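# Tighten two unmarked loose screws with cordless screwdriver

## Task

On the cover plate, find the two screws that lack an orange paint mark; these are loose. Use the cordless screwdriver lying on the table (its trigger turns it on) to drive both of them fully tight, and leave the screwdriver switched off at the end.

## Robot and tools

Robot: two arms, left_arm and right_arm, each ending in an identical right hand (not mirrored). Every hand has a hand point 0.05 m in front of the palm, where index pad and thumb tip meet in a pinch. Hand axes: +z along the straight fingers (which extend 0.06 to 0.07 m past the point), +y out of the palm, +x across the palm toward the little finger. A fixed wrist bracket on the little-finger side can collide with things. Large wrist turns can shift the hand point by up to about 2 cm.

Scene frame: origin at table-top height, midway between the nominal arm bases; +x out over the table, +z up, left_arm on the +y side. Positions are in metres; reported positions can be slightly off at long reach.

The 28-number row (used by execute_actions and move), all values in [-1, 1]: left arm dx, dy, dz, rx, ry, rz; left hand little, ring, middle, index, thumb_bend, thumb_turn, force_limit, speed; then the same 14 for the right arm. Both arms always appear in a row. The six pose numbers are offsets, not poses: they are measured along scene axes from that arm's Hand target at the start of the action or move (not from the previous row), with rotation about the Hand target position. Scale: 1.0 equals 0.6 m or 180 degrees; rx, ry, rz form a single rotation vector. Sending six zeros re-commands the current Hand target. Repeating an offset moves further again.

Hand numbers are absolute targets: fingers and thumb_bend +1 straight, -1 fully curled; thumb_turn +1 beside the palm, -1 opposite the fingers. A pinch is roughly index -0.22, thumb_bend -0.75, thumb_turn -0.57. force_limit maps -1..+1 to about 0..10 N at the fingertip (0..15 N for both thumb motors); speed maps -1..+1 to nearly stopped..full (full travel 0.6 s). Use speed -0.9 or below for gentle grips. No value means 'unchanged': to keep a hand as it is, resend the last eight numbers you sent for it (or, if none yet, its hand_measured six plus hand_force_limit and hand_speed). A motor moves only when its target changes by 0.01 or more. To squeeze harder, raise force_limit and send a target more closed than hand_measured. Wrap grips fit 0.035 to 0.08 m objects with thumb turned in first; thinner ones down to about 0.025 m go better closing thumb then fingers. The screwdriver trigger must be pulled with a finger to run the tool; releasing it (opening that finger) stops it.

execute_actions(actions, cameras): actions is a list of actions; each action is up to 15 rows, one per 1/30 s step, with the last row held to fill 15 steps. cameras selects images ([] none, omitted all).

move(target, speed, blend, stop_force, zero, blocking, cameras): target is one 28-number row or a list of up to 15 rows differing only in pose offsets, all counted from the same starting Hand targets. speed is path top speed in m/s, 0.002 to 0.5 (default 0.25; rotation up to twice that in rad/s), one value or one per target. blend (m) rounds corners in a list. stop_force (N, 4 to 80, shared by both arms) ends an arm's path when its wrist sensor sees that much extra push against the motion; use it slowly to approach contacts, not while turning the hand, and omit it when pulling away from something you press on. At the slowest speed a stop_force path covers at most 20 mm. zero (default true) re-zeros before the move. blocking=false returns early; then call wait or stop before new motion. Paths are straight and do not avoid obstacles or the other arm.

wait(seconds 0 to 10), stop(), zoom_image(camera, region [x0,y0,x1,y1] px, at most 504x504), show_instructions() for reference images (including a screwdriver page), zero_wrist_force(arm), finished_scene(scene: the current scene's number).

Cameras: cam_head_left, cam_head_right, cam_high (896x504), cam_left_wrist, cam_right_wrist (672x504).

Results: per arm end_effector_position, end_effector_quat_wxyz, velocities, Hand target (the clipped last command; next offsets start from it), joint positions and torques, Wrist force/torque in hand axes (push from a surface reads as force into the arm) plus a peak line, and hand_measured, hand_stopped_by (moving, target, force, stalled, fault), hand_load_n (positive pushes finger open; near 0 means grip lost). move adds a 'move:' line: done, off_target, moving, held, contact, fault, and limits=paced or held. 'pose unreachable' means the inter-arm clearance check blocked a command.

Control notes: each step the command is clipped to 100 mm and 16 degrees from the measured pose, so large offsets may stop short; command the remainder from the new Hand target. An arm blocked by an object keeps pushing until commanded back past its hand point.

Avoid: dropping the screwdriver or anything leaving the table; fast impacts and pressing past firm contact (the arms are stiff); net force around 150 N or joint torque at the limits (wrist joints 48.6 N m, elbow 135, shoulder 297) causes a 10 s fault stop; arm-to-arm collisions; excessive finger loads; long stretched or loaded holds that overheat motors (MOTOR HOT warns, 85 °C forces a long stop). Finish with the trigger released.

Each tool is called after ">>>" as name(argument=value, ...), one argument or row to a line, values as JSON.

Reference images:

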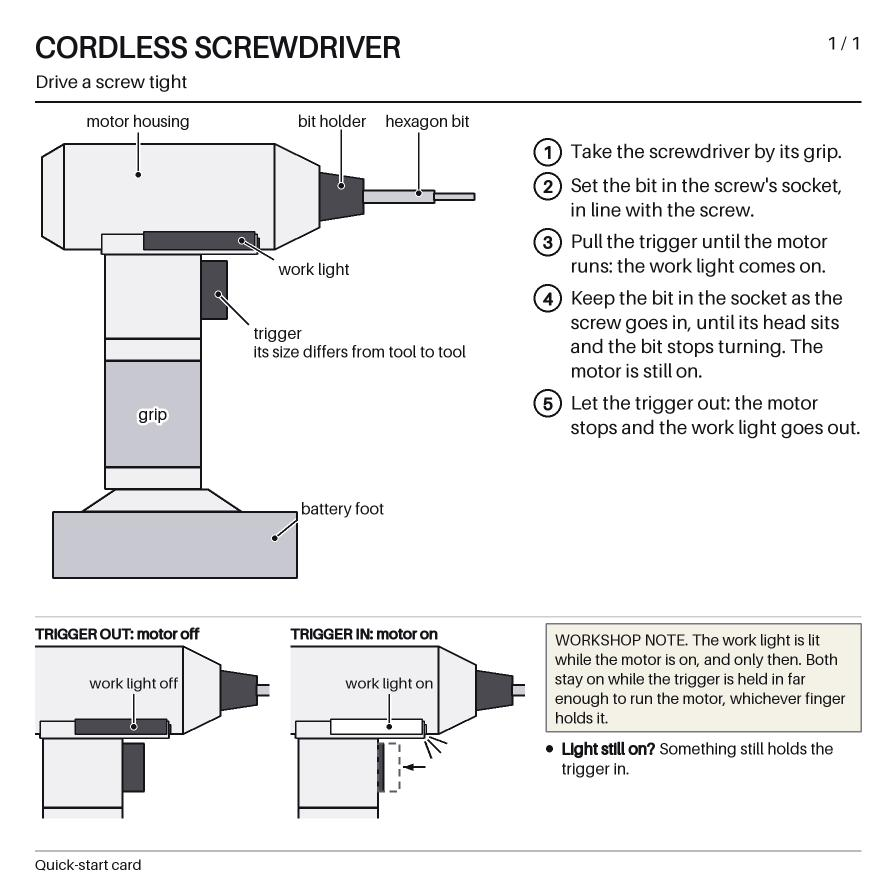

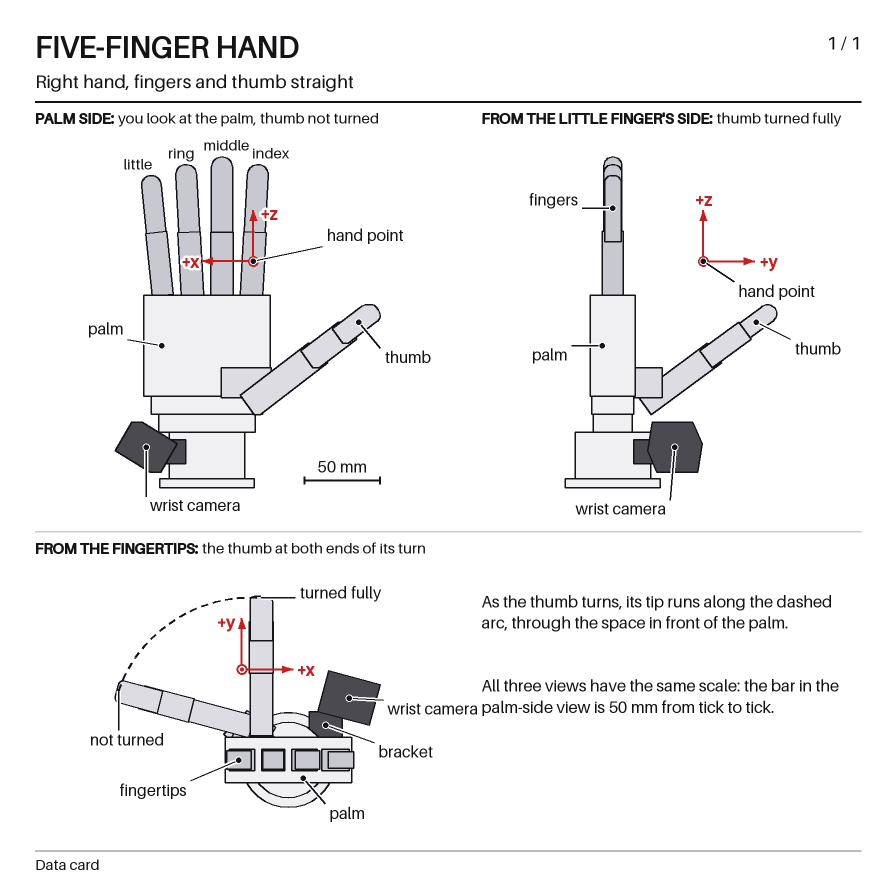

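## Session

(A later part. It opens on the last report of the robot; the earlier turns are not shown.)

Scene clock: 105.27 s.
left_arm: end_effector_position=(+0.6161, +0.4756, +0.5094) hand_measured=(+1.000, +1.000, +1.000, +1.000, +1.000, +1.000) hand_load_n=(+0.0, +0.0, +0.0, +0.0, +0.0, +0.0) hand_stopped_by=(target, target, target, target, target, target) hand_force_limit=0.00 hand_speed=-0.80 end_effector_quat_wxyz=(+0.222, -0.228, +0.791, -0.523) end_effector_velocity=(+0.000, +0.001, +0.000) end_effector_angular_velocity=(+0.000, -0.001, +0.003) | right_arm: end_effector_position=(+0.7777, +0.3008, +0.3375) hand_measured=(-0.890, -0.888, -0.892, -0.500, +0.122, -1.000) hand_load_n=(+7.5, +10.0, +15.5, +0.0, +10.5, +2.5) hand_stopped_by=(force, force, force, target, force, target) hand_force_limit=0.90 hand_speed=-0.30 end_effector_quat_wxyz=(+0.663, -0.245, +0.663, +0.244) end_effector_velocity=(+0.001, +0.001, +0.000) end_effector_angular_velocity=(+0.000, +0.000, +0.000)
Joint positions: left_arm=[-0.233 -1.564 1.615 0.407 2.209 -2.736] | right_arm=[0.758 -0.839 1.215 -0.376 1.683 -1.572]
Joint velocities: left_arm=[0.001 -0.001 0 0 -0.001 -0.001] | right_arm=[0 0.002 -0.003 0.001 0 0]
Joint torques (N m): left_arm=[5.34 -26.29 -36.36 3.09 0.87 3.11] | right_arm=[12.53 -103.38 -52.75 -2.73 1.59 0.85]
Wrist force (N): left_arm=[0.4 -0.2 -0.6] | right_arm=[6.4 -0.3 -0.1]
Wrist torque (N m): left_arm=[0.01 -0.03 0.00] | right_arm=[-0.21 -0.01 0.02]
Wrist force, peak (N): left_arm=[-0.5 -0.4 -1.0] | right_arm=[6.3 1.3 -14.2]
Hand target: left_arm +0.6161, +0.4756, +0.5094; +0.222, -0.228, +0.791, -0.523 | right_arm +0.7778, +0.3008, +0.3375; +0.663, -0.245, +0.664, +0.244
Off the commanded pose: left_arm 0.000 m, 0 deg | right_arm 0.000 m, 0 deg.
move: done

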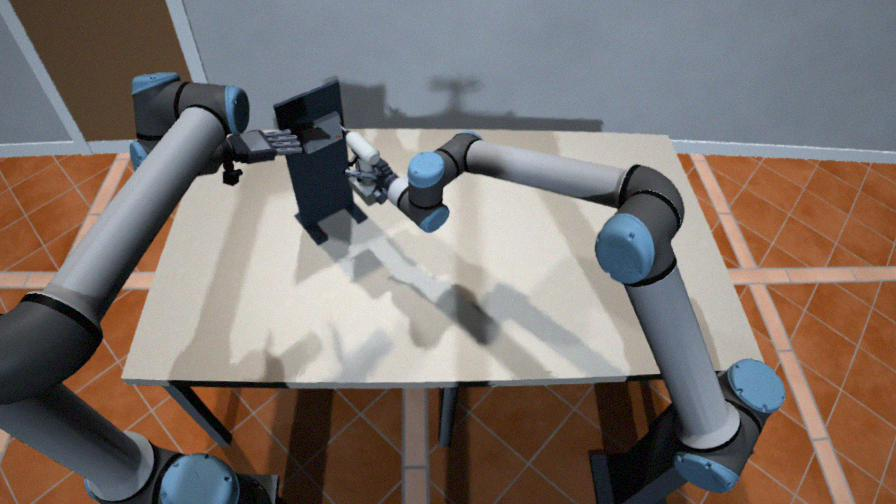

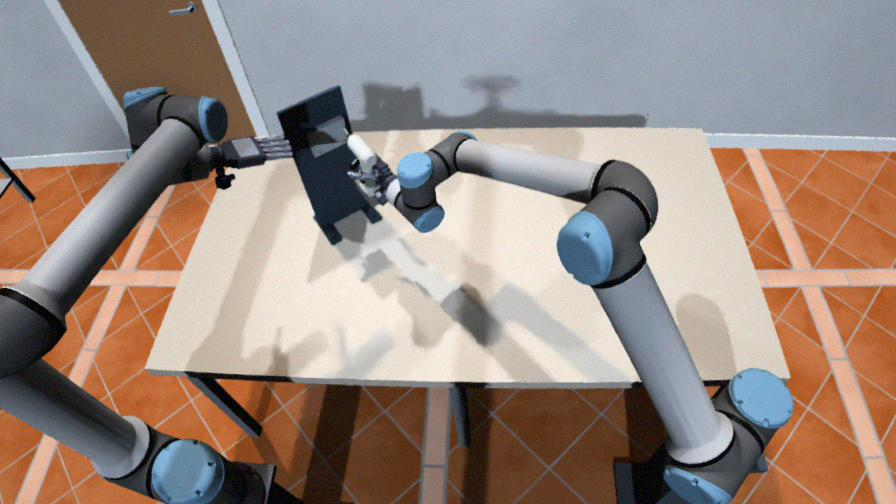

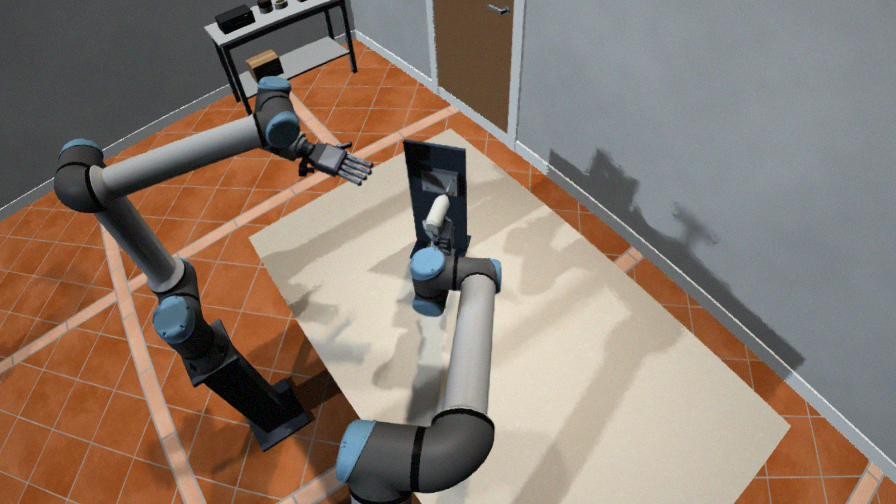

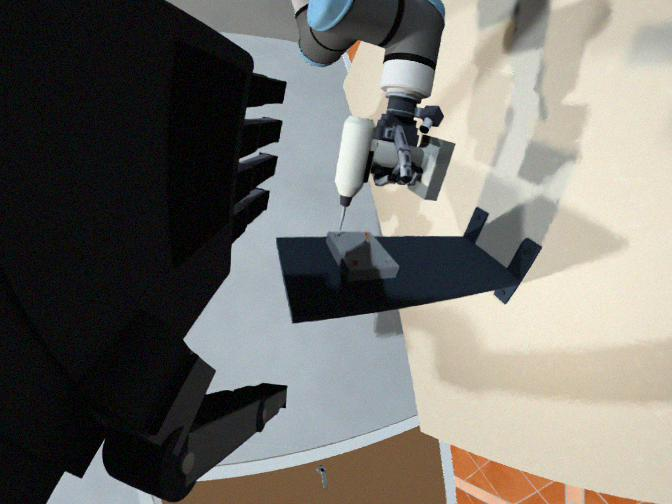

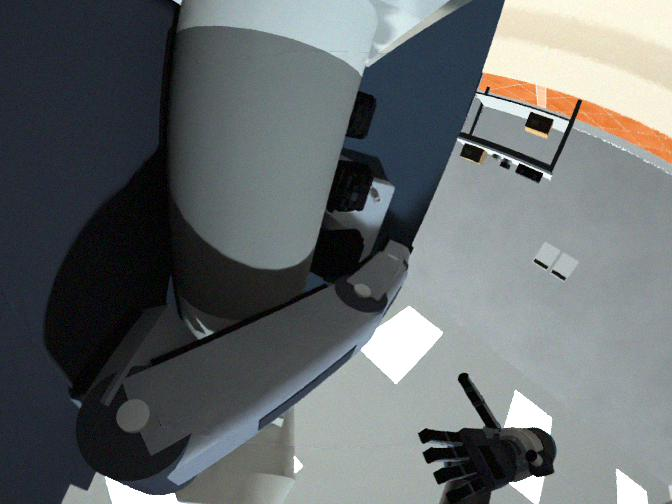

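>>> move(
  target=[0,0,0,0,0,0,1,1,1,1,1,1,0,-0.8,0.0175,0.0128,0,0,0,0,-1,-1,-1,-0.5,-1,-1,0.9,-0.3],
  speed=0.012,
  stop_force=4,
  cameras=["cam_left_wrist","cam_head_right"],
)

>>> zoom_image(
  camera="cam_left_wrist",
  region=[330, 220, 350, 240],
)

>>> zoom_image(
  camera="cam_head_right",
  region=[325, 110, 360, 145],
)

Scene clock: 108.27 s.
left_arm: end_effector_position=(+0.6161, +0.4756, +0.5094) hand_measured=(+1.000, +1.000, +1.000, +1.000, +1.000, +1.000) hand_load_n=(+0.0, +0.0, +0.0, +0.0, +0.0, -0.5) hand_stopped_by=(target, target, target, target, target, target) hand_force_limit=0.00 hand_speed=-0.80 end_effector_quat_wxyz=(+0.222, -0.228, +0.791, -0.523) end_effector_velocity=(+0.000, +0.000, +0.000) end_effector_angular_velocity=(+0.000, +0.001, +0.000) | right_arm: end_effector_position=(+0.7826, +0.3044, +0.3374) hand_measured=(-0.890, -0.888, -0.892, -0.500, +0.122, -1.000) hand_load_n=(+7.5, +10.0, +15.5, +0.0, +11.0, +2.0) hand_stopped_by=(force, force, force, target, force, target) hand_force_limit=0.90 hand_speed=-0.30 end_effector_quat_wxyz=(+0.663, -0.245, +0.664, +0.244) end_effector_velocity=(+0.000, +0.000, -0.001) end_effector_angular_velocity=(-0.001, +0.001, +0.001)
Joint positions: left_arm=[-0.233 -1.564 1.615 0.407 2.209 -2.736] | right_arm=[0.757 -0.83 1.199 -0.368 1.682 -1.572]
Joint velocities: left_arm=[0 0.001 0 0 0 -0.001] | right_arm=[0 0 0 0.001 0 0]
Joint torques (N m): left_arm=[2.44 -26.38 -33.32 2.84 0.02 2.77] | right_arm=[12.14 -124.04 -41.35 -6.57 2.14 0.79]
Wrist force (N): left_arm=[-0.1 -0.3 -0.7] | right_arm=[7.0 -0.1 -0.8]
Wrist torque (N m): left_arm=[0.00 0.05 -0.03] | right_arm=[-0.15 -0.06 0.05]
Wrist force, peak (N): left_arm=[-0.2 -0.7 -0.9] | right_arm=[8.9 1.1 -11.3]
Hand target: left_arm +0.6161, +0.4756, +0.5094; +0.222, -0.228, +0.791, -0.523 | right_arm +0.7826, +0.3044, +0.3375; +0.663, -0.245, +0.664, +0.244
Off the commanded pose: left_arm 0.000 m, 0 deg | right_arm 0.007 m, 0 deg.
move: contact (right_arm)
Images, in order (width x height): cam_head_right 896x504, cam_left_wrist 672x504.

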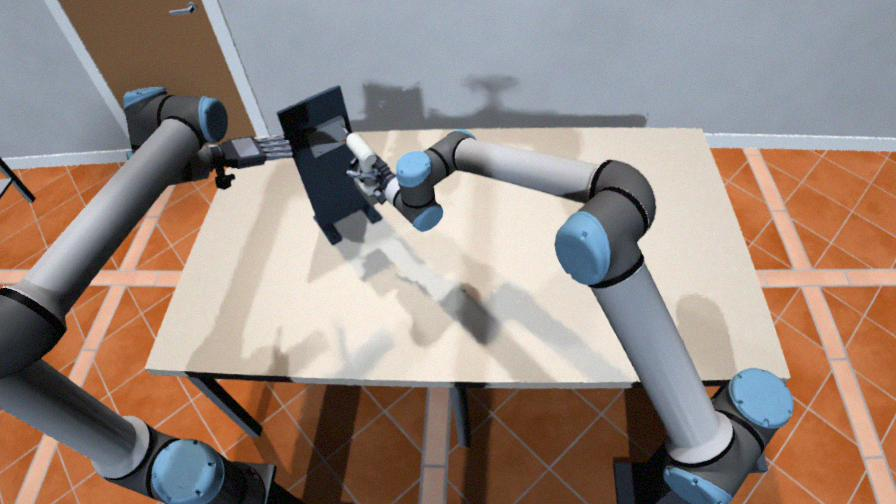

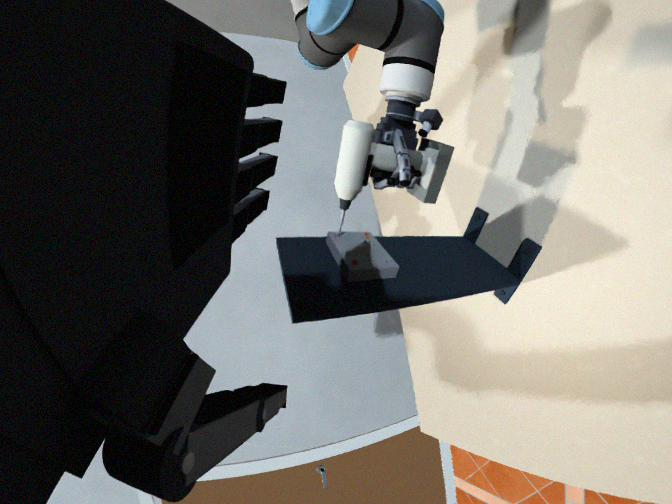

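Scaled by 25.200 from the camera's 672x504 image, which has a finer 960x720 frame.

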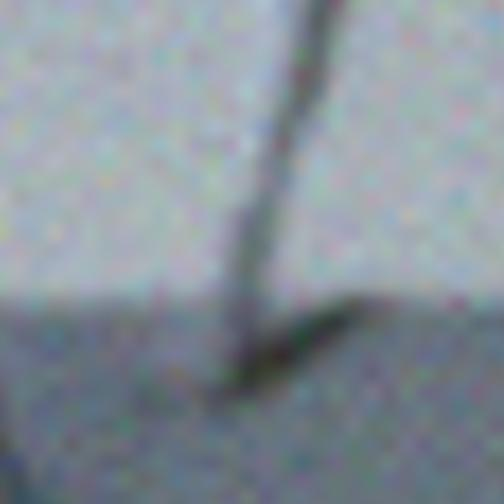

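Scaled by 14.400.

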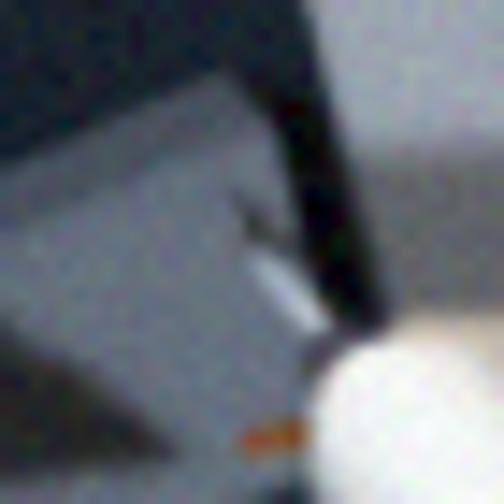

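>>> move(
  target=[0,0,0,0,0,0,1,1,1,1,1,1,0,-0.8,0,0,0,0,0,0,-1,-1,-1,-1,-1,-1,0.9,-0.6],
  cameras=[],
)

>>> move(
  target=[0,0,0,0,0,0,1,1,1,1,1,1,0,-0.8,0.0081,0.0059,0,0,0,0,-1,-1,-1,-1,-1,-1,0.9,-0.6],
  speed=0.008,
  stop_force=5,
  zero=false,
  cameras=["cam_left_wrist","cam_head_right"],
)

>>> zoom_image(
  camera="cam_left_wrist",
  region=[320, 170, 380, 240],
)

Scene clock: 109.47 s.
left_arm: end_effector_position=(+0.6161, +0.4756, +0.5094) hand_measured=(+1.000, +1.000, +1.000, +1.000, +1.000, +1.000) hand_load_n=(+0.0, +0.0, +0.0, +0.0, +0.0, +0.0) hand_stopped_by=(target, target, target, target, target, target) hand_force_limit=0.00 hand_speed=-0.80 end_effector_quat_wxyz=(+0.222, -0.228, +0.791, -0.523) end_effector_velocity=(+0.000, +0.001, +0.000) end_effector_angular_velocity=(+0.001, -0.001, +0.001) | right_arm: end_effector_position=(+0.7826, +0.3044, +0.3375) hand_measured=(-0.890, -0.888, -0.892, -0.886, +0.122, -1.000) hand_load_n=(+8.0, +10.0, +15.0, +12.5, +10.5, +2.0) hand_stopped_by=(force, force, force, force, force, target) hand_force_limit=0.90 hand_speed=-0.60 end_effector_quat_wxyz=(+0.663, -0.245, +0.664, +0.244) end_effector_velocity=(+0.000, +0.000, -0.003) end_effector_angular_velocity=(-0.003, +0.003, +0.000)
Joint positions: left_arm=[-0.233 -1.564 1.615 0.407 2.209 -2.736] | right_arm=[0.757 -0.83 1.199 -0.368 1.682 -1.572]
Joint velocities: left_arm=[0.002 0 0 0 0 0.001] | right_arm=[0 0.002 0 0.001 0.001 0]
Joint torques (N m): left_arm=[-0.26 -23.08 -32.28 2.9 0.28 2.86] | right_arm=[15.27 -123.41 -42.39 -5.45 2.18 0.81]
Wrist force (N): left_arm=[-0.3 -0.4 -0.6] | right_arm=[6.6 -0.4 -0.2]
Wrist torque (N m): left_arm=[-0.03 0.07 -0.04] | right_arm=[-0.24 -0.02 0.03]
Wrist force, peak (N): left_arm=[-0.3 -0.5 -1.1] | right_arm=[6.9 -0.2 -0.4]
Hand target: left_arm +0.6161, +0.4756, +0.5094; +0.222, -0.228, +0.791, -0.523 | right_arm +0.7826, +0.3044, +0.3375; +0.663, -0.245, +0.664, +0.244
Off the commanded pose: left_arm 0.000 m, 0 deg | right_arm 0.000 m, 0 deg.
move: done
No camera images: "cameras" was empty.

Scene clock: 110.30 s.
left_arm: end_effector_position=(+0.6161, +0.4756, +0.5094) hand_measured=(+1.000, +1.000, +1.000, +1.000, +1.000, +1.000) hand_load_n=(+0.0, -0.5, -0.5, +0.0, +0.0, +0.0) hand_stopped_by=(target, target, target, target, target, target) hand_force_limit=0.00 hand_speed=-0.80 end_effector_quat_wxyz=(+0.222, -0.228, +0.791, -0.523) end_effector_velocity=(+0.000, +0.000, +0.000) end_effector_angular_velocity=(+0.000, +0.000, +0.000) | right_arm: end_effector_position=(+0.7828, +0.3047, +0.3376) hand_measured=(-0.890, -0.888, -0.892, -0.886, +0.122, -1.000) hand_load_n=(+8.5, +10.0, +14.5, +11.0, +11.5, +1.0) hand_stopped_by=(force, force, force, force, force, target) hand_force_limit=0.90 hand_speed=-0.60 end_effector_quat_wxyz=(+0.664, -0.245, +0.663, +0.244) end_effector_velocity=(+0.000, +0.000, -0.001) end_effector_angular_velocity=(-0.001, +0.001, +0.000)
Joint positions: left_arm=[-0.233 -1.564 1.615 0.407 2.209 -2.736] | right_arm=[0.757 -0.829 1.198 -0.368 1.682 -1.572]
Joint velocities: left_arm=[0 0 0 -0.001 0 0] | right_arm=[0 0 0 0.001 0 0]
Joint torques (N m): left_arm=[2.33 -27.31 -30.32 3.07 0.27 2.52] | right_arm=[5.98 -116.72 -41.77 -6.49 1.99 0.84]
Wrist force (N): left_arm=[-0.3 -0.2 -0.6] | right_arm=[6.7 -0.1 -0.7]
Wrist torque (N m): left_arm=[0.00 0.08 -0.04] | right_arm=[-0.15 -0.03 0.04]
Wrist force, peak (N): left_arm=[-0.1 -0.3 -1.0] | right_arm=[7.9 1.2 -8.8]
Hand target: left_arm +0.6161, +0.4756, +0.5094; +0.222, -0.228, +0.791, -0.523 | right_arm +0.7828, +0.3047, +0.3375; +0.664, -0.245, +0.663, +0.244
Off the commanded pose: left_arm 0.000 m, 0 deg | right_arm 0.006 m, 0 deg.
move: contact (right_arm)
Images, in order (width x height): cam_head_right 896x504, cam_left_wrist 672x504.

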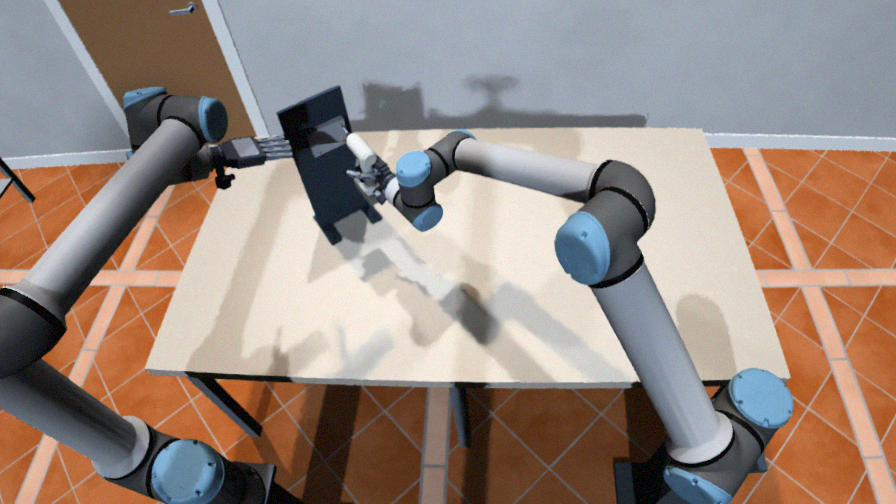

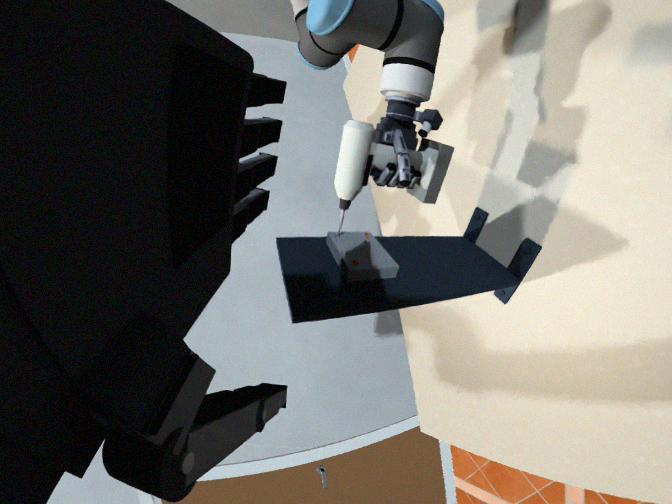

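Scaled by 7.200 from the camera's 672x504 image, which has a finer 960x720 frame.

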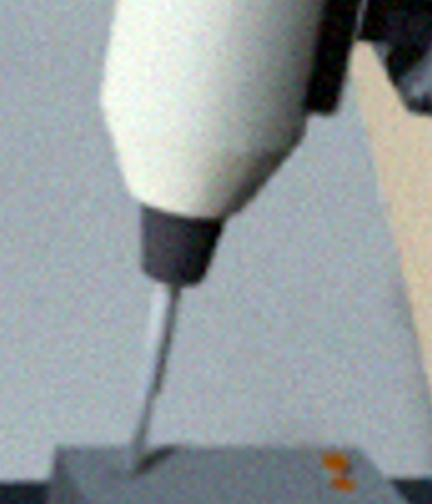

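>>> zoom_image(
  camera="cam_left_wrist",
  region=[330, 110, 420, 210],
)

Scaled by 5.040 from the camera's 672x504 image, which has a finer 960x720 frame.

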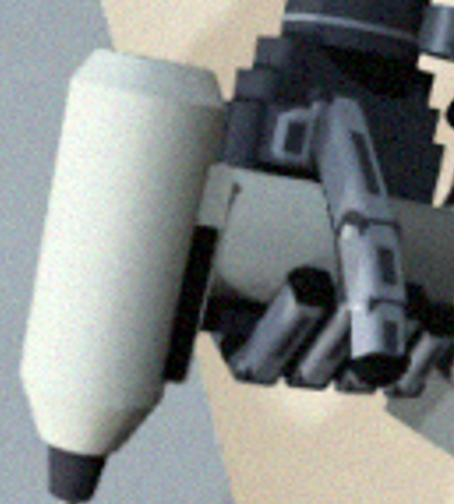

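>>> move(
  target=[0,0,0,0,0,0,1,1,1,1,1,1,0,-0.8,0,0,0,0,0,0,-1,-1,-1,-0.98,-1,-1,1.0,-0.3],
  cameras=["cam_left_wrist"],
)

>>> zoom_image(
  camera="cam_left_wrist",
  region=[330, 110, 420, 210],
)

Scene clock: 111.27 s.
left_arm: end_effector_position=(+0.6161, +0.4756, +0.5094) hand_measured=(+1.000, +1.000, +1.000, +1.000, +1.000, +1.000) hand_load_n=(+0.0, +0.0, +0.0, +0.0, +0.0, +0.0) hand_stopped_by=(target, target, target, target, target, target) hand_force_limit=0.00 hand_speed=-0.80 end_effector_quat_wxyz=(+0.222, -0.228, +0.791, -0.523) end_effector_velocity=(+0.000, -0.001, +0.000) end_effector_angular_velocity=(+0.000, +0.000, +0.000) | right_arm: end_effector_position=(+0.7828, +0.3047, +0.3376) hand_measured=(-0.890, -0.888, -0.892, -0.886, +0.122, -1.000) hand_load_n=(+8.5, +10.0, +14.5, +11.0, +11.5, +1.0) hand_stopped_by=(force, force, force, force, force, target) hand_force_limit=1.00 hand_speed=-0.30 end_effector_quat_wxyz=(+0.664, -0.245, +0.663, +0.244) end_effector_velocity=(+0.000, +0.000, +0.001) end_effector_angular_velocity=(+0.000, -0.001, +0.000)
Joint positions: left_arm=[-0.233 -1.564 1.615 0.407 2.209 -2.736] | right_arm=[0.757 -0.829 1.198 -0.368 1.682 -1.572]
Joint velocities: left_arm=[-0.001 0 0 0 0 0] | right_arm=[0 -0.001 0 0.001 0 0]
Joint torques (N m): left_arm=[3.36 -27 -29.6 2.71 0.64 1.96] | right_arm=[5.91 -115.06 -41.99 -6.06 2.07 0.78]
Wrist force (N): left_arm=[0.1 -0.4 -0.7] | right_arm=[7.0 -0.1 -0.6]
Wrist torque (N m): left_arm=[-0.02 0.03 -0.02] | right_arm=[-0.15 -0.07 0.06]
Wrist force, peak (N): left_arm=[-0.2 -0.1 -0.9] | right_arm=[7.0 -0.1 -0.6]
Hand target: left_arm +0.6161, +0.4756, +0.5094; +0.222, -0.228, +0.791, -0.523 | right_arm +0.7828, +0.3047, +0.3375; +0.664, -0.245, +0.663, +0.244
Off the commanded pose: left_arm 0.000 m, 0 deg | right_arm 0.000 m, 0 deg.
move: done
Images, in order (width x height): cam_left_wrist 672x504.

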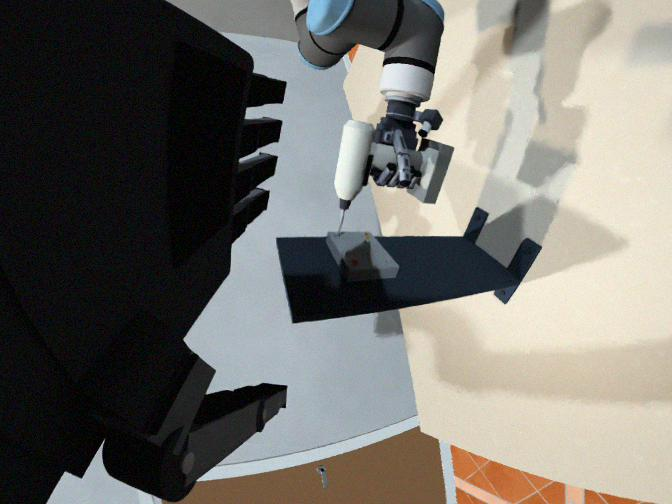

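Scaled by 5.040 from the camera's 672x504 image, which has a finer 960x720 frame.

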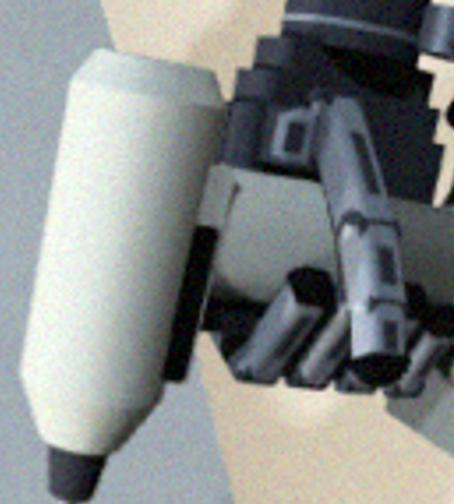

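>>> move(
  target=[0,0,0,0,0,0,1,1,1,1,1,1,0,-0.8,0,0,0,0,0,0,-1,-1,-1,-0.6,-1,-1,1.0,0],
  cameras=[],
)

>>> move(
  target=[0,0,0,0,0,0,1,1,1,1,1,1,0,-0.8,0,0,0,0,0,0,-1,-1,-1,-1,-1,-1,1.0,0],
  cameras=["cam_left_wrist"],
)

>>> zoom_image(
  camera="cam_left_wrist",
  region=[330, 110, 420, 210],
)

Scene clock: 112.17 s.
left_arm: end_effector_position=(+0.6161, +0.4756, +0.5094) hand_measured=(+1.000, +1.000, +1.000, +1.000, +1.000, +1.000) hand_load_n=(+0.0, +0.0, -0.5, +0.0, +0.0, -0.5) hand_stopped_by=(target, target, target, target, target, target) hand_force_limit=0.00 hand_speed=-0.80 end_effector_quat_wxyz=(+0.222, -0.228, +0.791, -0.523) end_effector_velocity=(+0.000, +0.000, +0.000) end_effector_angular_velocity=(+0.001, +0.000, -0.001) | right_arm: end_effector_position=(+0.7828, +0.3047, +0.3376) hand_measured=(-0.890, -0.888, -0.892, -0.600, +0.122, -1.000) hand_load_n=(+8.0, +10.0, +15.0, +0.0, +11.5, +1.5) hand_stopped_by=(force, force, force, target, force, target) hand_force_limit=1.00 hand_speed=0.00 end_effector_quat_wxyz=(+0.664, -0.245, +0.663, +0.244) end_effector_velocity=(+0.000, +0.000, -0.001) end_effector_angular_velocity=(-0.001, +0.001, +0.000)
Joint positions: left_arm=[-0.233 -1.564 1.615 0.407 2.209 -2.736] | right_arm=[0.757 -0.829 1.198 -0.368 1.682 -1.572]
Joint velocities: left_arm=[-0.001 0 0 0.001 -0.001 0.001] | right_arm=[0 0.001 0 0 0 0]
Joint torques (N m): left_arm=[0.56 -26.28 -29.89 2.71 -0.04 2.8] | right_arm=[6.32 -114.38 -43.31 -5.39 1.98 0.85]
Wrist force (N): left_arm=[-0.2 0.0 -1.2] | right_arm=[6.1 -0.4 -4.3]
Wrist torque (N m): left_arm=[0.07 0.08 -0.02] | right_arm=[-0.04 -0.22 0.01]
Wrist force, peak (N): left_arm=[-0.2 0.0 -1.2] | right_arm=[6.5 -0.6 -3.9]
Hand target: left_arm +0.6161, +0.4756, +0.5094; +0.222, -0.228, +0.791, -0.523 | right_arm +0.7828, +0.3047, +0.3375; +0.664, -0.245, +0.663, +0.244
Off the commanded pose: left_arm 0.000 m, 0 deg | right_arm 0.000 m, 0 deg.
move: done
No camera images: "cameras" was empty.

Scene clock: 112.87 s.
left_arm: end_effector_position=(+0.6161, +0.4756, +0.5094) hand_measured=(+1.000, +1.000, +1.000, +1.000, +1.000, +1.000) hand_load_n=(+0.0, +0.0, -0.5, +0.0, +0.0, +0.0) hand_stopped_by=(target, target, target, target, target, target) hand_force_limit=0.00 hand_speed=-0.80 end_effector_quat_wxyz=(+0.222, -0.228, +0.791, -0.523) end_effector_velocity=(+0.000, -0.001, +0.000) end_effector_angular_velocity=(+0.000, +0.001, -0.001) | right_arm: end_effector_position=(+0.7828, +0.3047, +0.3376) hand_measured=(-0.890, -0.888, -0.892, -0.890, +0.122, -1.000) hand_load_n=(+7.5, +10.0, +14.5, +13.5, +11.5, +1.5) hand_stopped_by=(force, force, force, force, force, target) hand_force_limit=1.00 hand_speed=0.00 end_effector_quat_wxyz=(+0.664, -0.245, +0.663, +0.244) end_effector_velocity=(+0.000, +0.000, -0.002) end_effector_angular_velocity=(-0.001, +0.001, +0.000)
Joint positions: left_arm=[-0.233 -1.564 1.615 0.407 2.209 -2.736] | right_arm=[0.757 -0.829 1.198 -0.368 1.682 -1.572]
Joint velocities: left_arm=[-0.001 0 0 0 0 -0.001] | right_arm=[0 0.002 0 -0.001 0 0]
Joint torques (N m): left_arm=[1.7 -28.12 -31.63 2.77 0.31 2.35] | right_arm=[5.68 -112.21 -43.61 -4.95 1.94 0.84]
Wrist force (N): left_arm=[-0.1 -0.5 -0.5] | right_arm=[6.7 -0.4 -0.5]
Wrist torque (N m): left_arm=[-0.05 0.05 -0.04] | right_arm=[-0.20 -0.02 0.02]
Wrist force, peak (N): left_arm=[0.0 -0.5 -1.0] | right_arm=[6.5 -0.3 -4.3]
Hand target: left_arm +0.6161, +0.4756, +0.5094; +0.222, -0.228, +0.791, -0.523 | right_arm +0.7828, +0.3047, +0.3375; +0.664, -0.245, +0.663, +0.244
Off the commanded pose: left_arm 0.000 m, 0 deg | right_arm 0.000 m, 0 deg.
move: done
Images, in order (width x height): cam_left_wrist 672x504.

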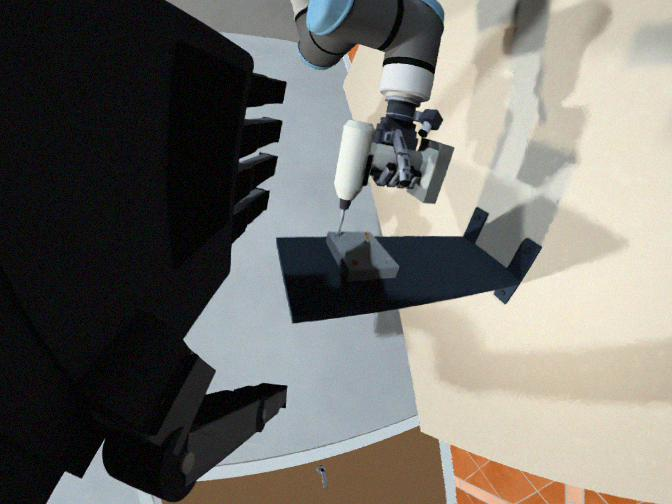

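Scaled by 5.040 from the camera's 672x504 image, which has a finer 960x720 frame.

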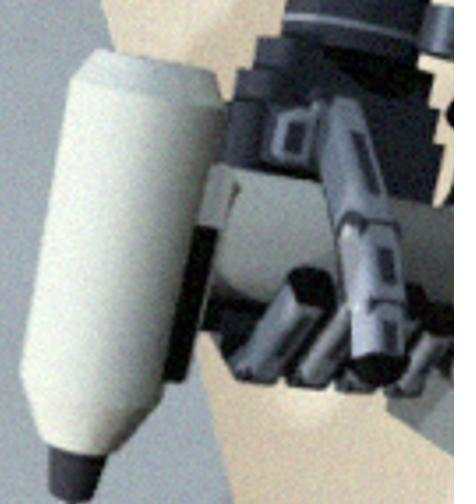

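>>> zoom_image(
  camera="cam_left_wrist",
  region=[365, 145, 420, 195],
)

>>> zoom_image(
  camera="cam_head_right",
  region=[340, 125, 400, 205],
)

>>> zoom_image(
  camera="cam_head_left",
  region=[335, 125, 395, 205],
)

Scaled by 9.164 from the camera's 672x504 image, which has a finer 960x720 frame.

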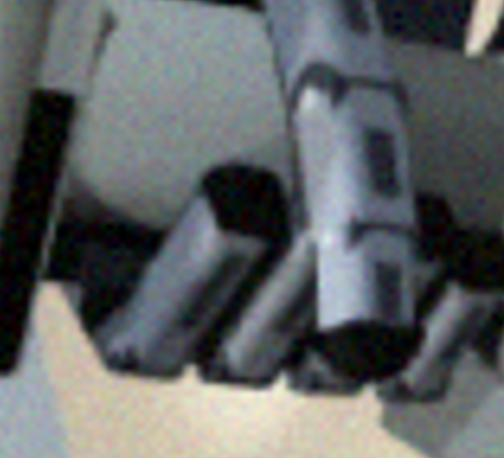

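This scene's latest camera images include none from cam_head_right. They are from: cam_left_wrist. cam_head_right's image comes with the result of a call that names it in "cameras".

This scene's latest camera images include none from cam_head_left. They are from: cam_left_wrist. cam_head_left's image comes with the result of a call that names it in "cameras".

>>> move(
  target=[0,0,0,0,0,0,1,1,1,1,1,1,0,-0.8,-0.0108,-0.0079,0,0,0,0,-1,-1,-1,0.2,-1,-1,0.9,0.5],
  speed=0.05,
)

>>> zoom_image(
  camera="cam_left_wrist",
  region=[365, 145, 420, 195],
)

>>> zoom_image(
  camera="cam_head_right",
  region=[340, 125, 400, 205],
)

>>> zoom_image(
  camera="cam_head_left",
  region=[335, 125, 395, 205],
)

Scene clock: 114.17 s.
left_arm: end_effector_position=(+0.6161, +0.4756, +0.5094) hand_measured=(+1.000, +1.000, +1.000, +1.000, +1.000, +1.000) hand_load_n=(+0.0, +0.0, +0.0, +0.0, +0.0, +0.0) hand_stopped_by=(target, target, target, target, target, target) hand_force_limit=0.00 hand_speed=-0.80 end_effector_quat_wxyz=(+0.222, -0.228, +0.791, -0.523) end_effector_velocity=(+0.000, +0.000, +0.000) end_effector_angular_velocity=(-0.001, +0.001, +0.001) | right_arm: end_effector_position=(+0.7763, +0.2999, +0.3376) hand_measured=(-0.890, -0.888, -0.892, +0.200, +0.122, -1.000) hand_load_n=(+6.5, +9.5, +15.0, +0.0, +11.0, +2.5) hand_stopped_by=(force, force, force, target, force, target) hand_force_limit=0.90 hand_speed=0.50 end_effector_quat_wxyz=(+0.664, -0.245, +0.663, +0.244) end_effector_velocity=(+0.000, +0.001, +0.002) end_effector_angular_velocity=(+0.001, -0.002, +0.000)
Joint positions: left_arm=[-0.233 -1.564 1.615 0.407 2.209 -2.736] | right_arm=[0.758 -0.842 1.22 -0.378 1.683 -1.572]
Joint velocities: left_arm=[0 0 0 0 0 -0.002] | right_arm=[0 0 -0.002 0 0 0]
Joint torques (N m): left_arm=[-2.21 -26.98 -30.82 2.6 0.03 2.33] | right_arm=[9.03 -105.04 -51.57 -2.66 1.37 0.72]
Wrist force (N): left_arm=[0.3 -0.3 -0.6] | right_arm=[6.3 -0.1 -0.5]
Wrist torque (N m): left_arm=[-0.02 -0.01 -0.01] | right_arm=[-0.16 0.03 0.02]
Wrist force, peak (N): left_arm=[-0.2 -0.1 -1.0] | right_arm=[6.9 -0.1 -0.5]
Hand target: left_arm +0.6161, +0.4756, +0.5094; +0.222, -0.228, +0.791, -0.523 | right_arm +0.7763, +0.2999, +0.3375; +0.664, -0.245, +0.663, +0.244
Off the commanded pose: left_arm 0.000 m, 0 deg | right_arm 0.000 m, 0 deg.
move: done

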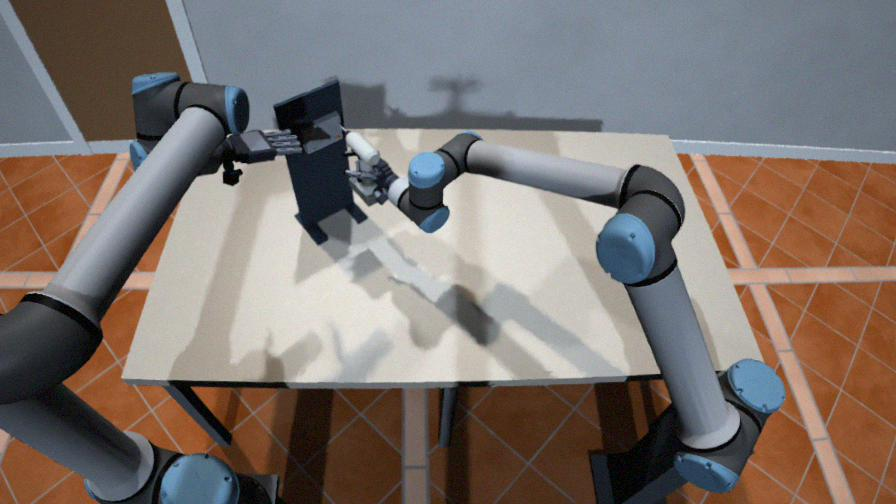

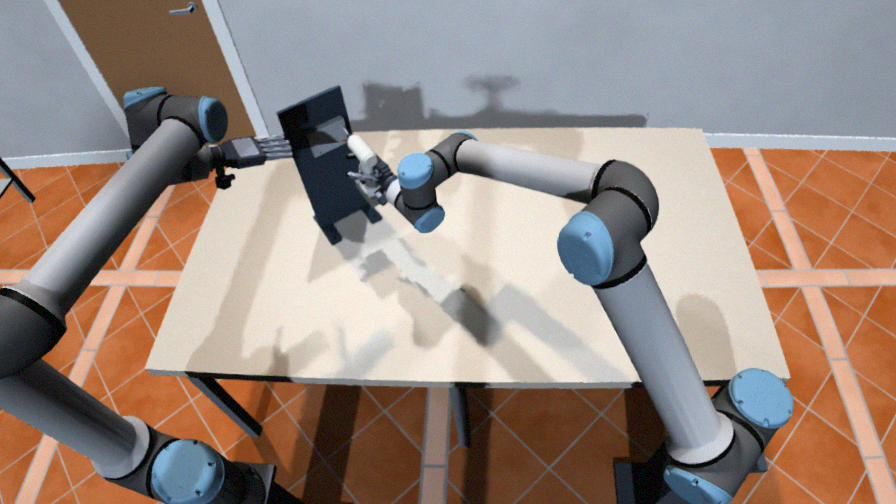

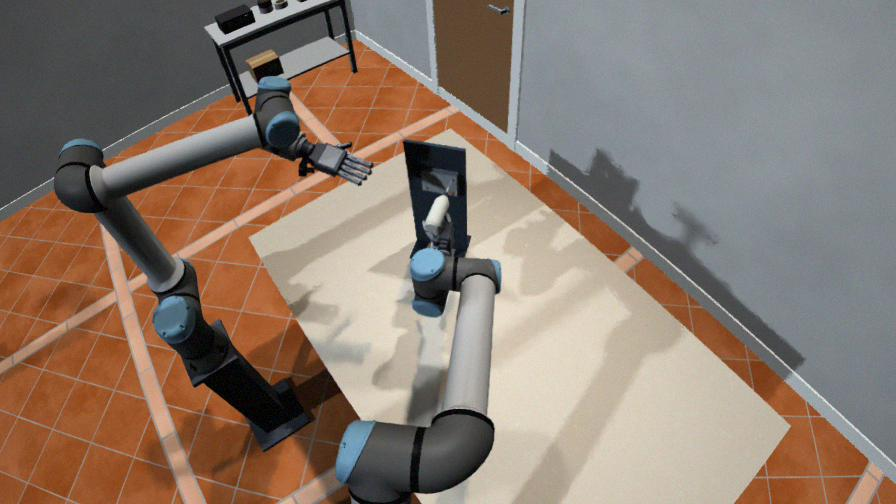

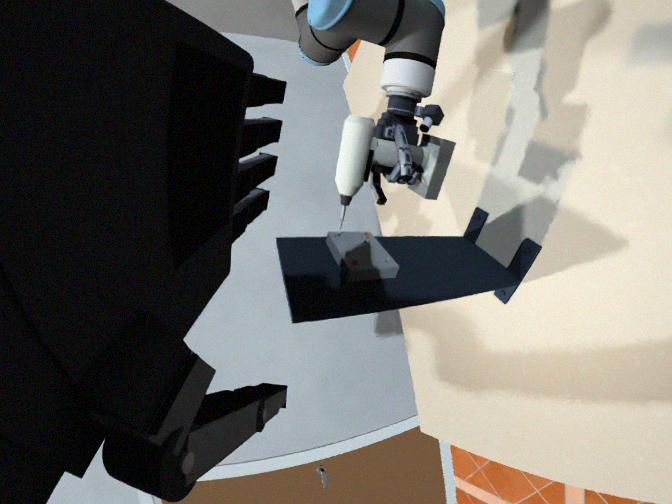

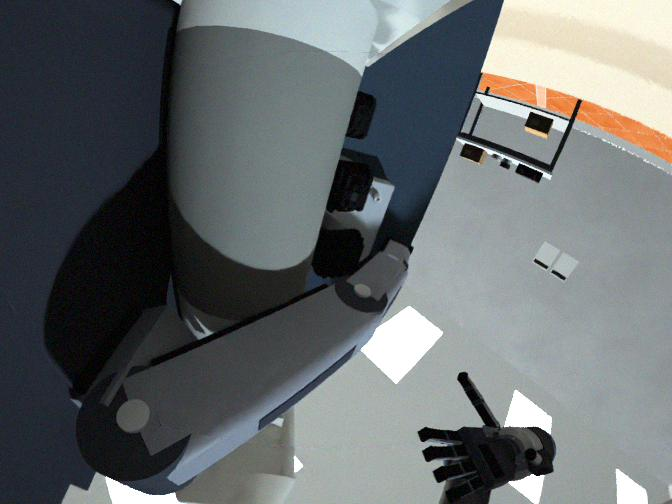

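Scaled by 9.164 from the camera's 672x504 image, which has a finer 960x720 frame.

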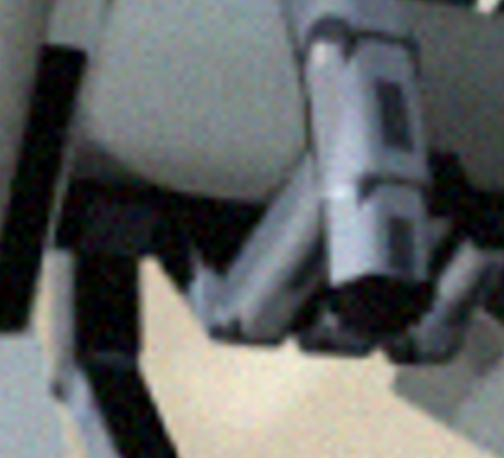

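Scaled by 6.300.

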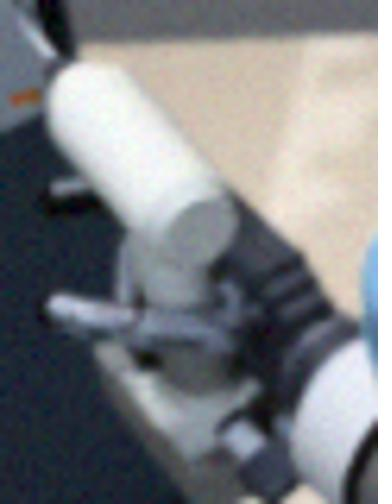

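Scaled by 6.300.

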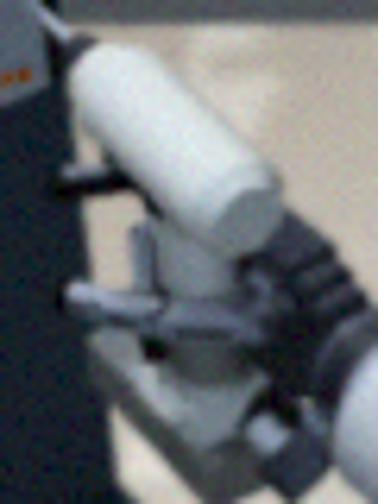

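>>> move(
  target=[0,0,0,0,0,0,1,1,1,1,1,1,0,-0.8,0,0,0,0,0,0,-1,-1,-1,-1,-1,-1,1.0,-0.3],
  cameras=["cam_left_wrist"],
)

>>> zoom_image(
  camera="cam_left_wrist",
  region=[330, 110, 420, 210],
)

Scene clock: 116.73 s.
left_arm: end_effector_position=(+0.6161, +0.4756, +0.5094) hand_measured=(+1.000, +1.000, +1.000, +1.000, +1.000, +1.000) hand_load_n=(+0.0, +0.0, +0.0, +0.0, +0.0, +0.0) hand_stopped_by=(target, target, target, target, target, target) hand_force_limit=0.00 hand_speed=-0.80 end_effector_quat_wxyz=(+0.222, -0.228, +0.791, -0.523) end_effector_velocity=(+0.000, +0.000, +0.000) end_effector_angular_velocity=(+0.001, -0.001, +0.000) | right_arm: end_effector_position=(+0.7763, +0.2999, +0.3375) hand_measured=(-0.890, -0.888, -0.892, -0.882, +0.122, -1.000) hand_load_n=(+7.0, +9.5, +15.0, +9.5, +10.5, +2.5) hand_stopped_by=(force, force, force, force, force, target) hand_force_limit=1.00 hand_speed=-0.30 end_effector_quat_wxyz=(+0.664, -0.245, +0.663, +0.244) end_effector_velocity=(+0.000, +0.000, +0.002) end_effector_angular_velocity=(+0.002, -0.002, +0.001)
Joint positions: left_arm=[-0.233 -1.564 1.615 0.407 2.209 -2.736] | right_arm=[0.758 -0.842 1.22 -0.378 1.683 -1.572]
Joint velocities: left_arm=[0 0 0 0 0 0.001] | right_arm=[0 -0.001 0 -0.002 -0.001 0]
Joint torques (N m): left_arm=[-0.46 -24.63 -30.91 2.63 0.06 2.01] | right_arm=[-12.63 -104.32 -48.07 -3.19 -0.24 -0.2]
Wrist force (N): left_arm=[0.2 -0.4 -0.7] | right_arm=[6.7 -0.5 -0.3]
Wrist torque (N m): left_arm=[-0.03 0.01 -0.02] | right_arm=[-0.23 -0.04 0.02]
Wrist force, peak (N): left_arm=[-0.4 -0.8 -0.8] | right_arm=[7.2 0.0 -0.7]
Hand target: left_arm +0.6161, +0.4756, +0.5094; +0.222, -0.228, +0.791, -0.523 | right_arm +0.7763, +0.2999, +0.3375; +0.664, -0.245, +0.663, +0.244
Off the commanded pose: left_arm 0.000 m, 0 deg | right_arm 0.000 m, 0 deg.
move: done
Images, in order (width x height): cam_left_wrist 672x504.

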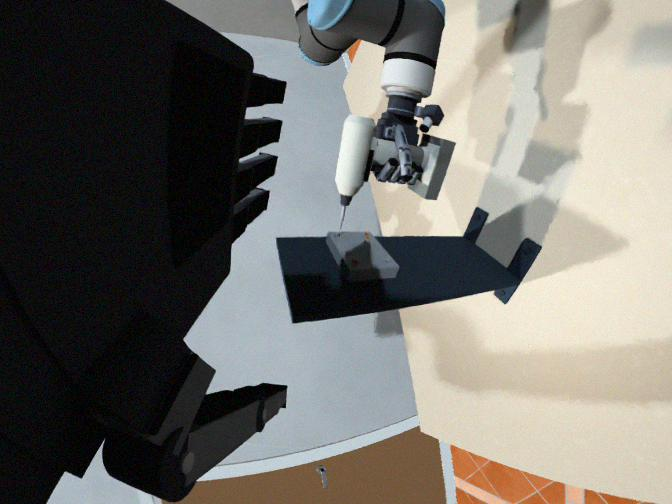

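Scaled by 5.040 from the camera's 672x504 image, which has a finer 960x720 frame.

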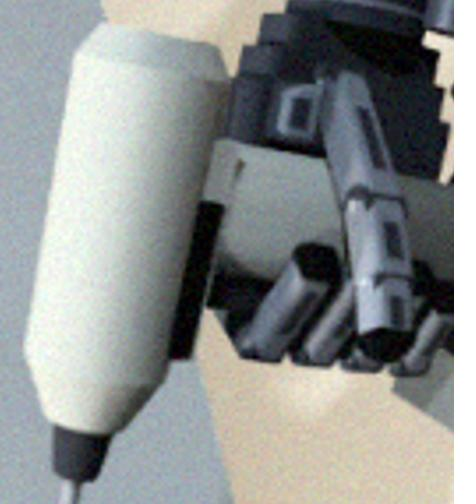

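>>> zoom_image(
  camera="cam_left_wrist",
  region=[365, 145, 395, 185],
)

>>> move(
  target=[0,0,0,0,0,0,1,1,1,1,1,1,0,-0.8,0,0,0,0,0,0,-1,-1,-1,0.5,-1,-1,1.0,0.5],
  cameras=["cam_left_wrist"],
)

>>> zoom_image(
  camera="cam_left_wrist",
  region=[365, 145, 395, 185],
)

Scaled by 12.600 from the camera's 672x504 image, which has a finer 960x720 frame.

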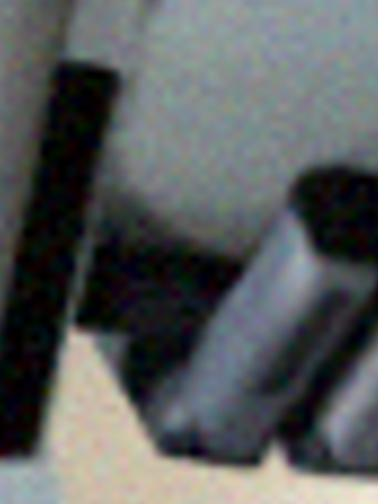

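Scene clock: 118.13 s.
left_arm: end_effector_position=(+0.6161, +0.4756, +0.5094) hand_measured=(+1.000, +1.000, +1.000, +1.000, +1.000, +1.000) hand_load_n=(+0.0, +0.0, +0.0, +0.0, +0.0, -0.5) hand_stopped_by=(target, target, target, target, target, target) hand_force_limit=0.00 hand_speed=-0.80 end_effector_quat_wxyz=(+0.222, -0.228, +0.791, -0.523) end_effector_velocity=(+0.000, +0.000, +0.000) end_effector_angular_velocity=(+0.000, +0.000, +0.000) | right_arm: end_effector_position=(+0.7763, +0.2999, +0.3375) hand_measured=(-0.890, -0.888, -0.892, +0.500, +0.122, -1.000) hand_load_n=(+7.0, +9.5, +15.5, +0.0, +11.0, +2.5) hand_stopped_by=(force, force, force, target, force, target) hand_force_limit=1.00 hand_speed=0.50 end_effector_quat_wxyz=(+0.664, -0.245, +0.663, +0.244) end_effector_velocity=(+0.000, +0.000, +0.001) end_effector_angular_velocity=(+0.001, -0.001, +0.000)
Joint positions: left_arm=[-0.233 -1.564 1.615 0.407 2.209 -2.736] | right_arm=[0.758 -0.842 1.22 -0.378 1.683 -1.572]
Joint velocities: left_arm=[0 0 0 0 0 0] | right_arm=[0 0 0 0 0 0]
Joint torques (N m): left_arm=[-1.82 -29.34 -29.79 2.51 0.25 2.39] | right_arm=[-12.57 -103.85 -44.97 -3.85 -0.12 -0.7]
Wrist force (N): left_arm=[0.0 -0.2 -0.6] | right_arm=[7.1 0.0 -0.3]
Wrist torque (N m): left_arm=[0.01 0.03 -0.02] | right_arm=[-0.16 -0.08 0.07]
Wrist force, peak (N): left_arm=[-0.2 -0.4 -0.9] | right_arm=[7.1 0.0 -0.3]
Hand target: left_arm +0.6161, +0.4756, +0.5094; +0.222, -0.228, +0.791, -0.523 | right_arm +0.7763, +0.2999, +0.3375; +0.664, -0.245, +0.663, +0.244
Off the commanded pose: left_arm 0.000 m, 0 deg | right_arm 0.000 m, 0 deg.
move: done
Images, in order (width x height): cam_left_wrist 672x504.

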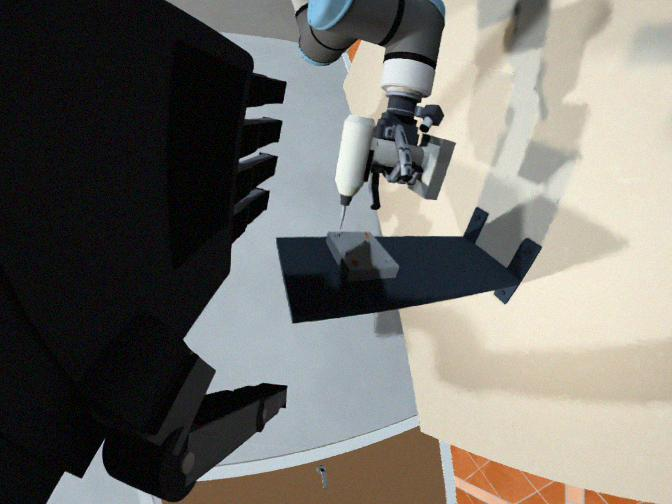

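Scaled by 12.600 from the camera's 672x504 image, which has a finer 960x720 frame.

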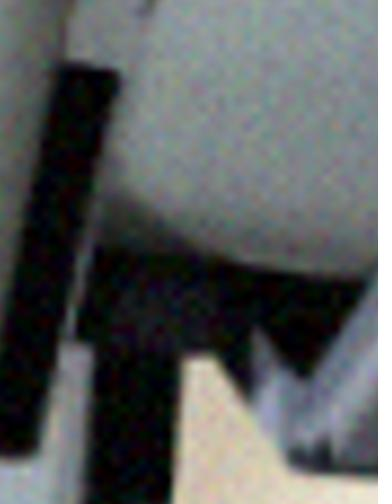

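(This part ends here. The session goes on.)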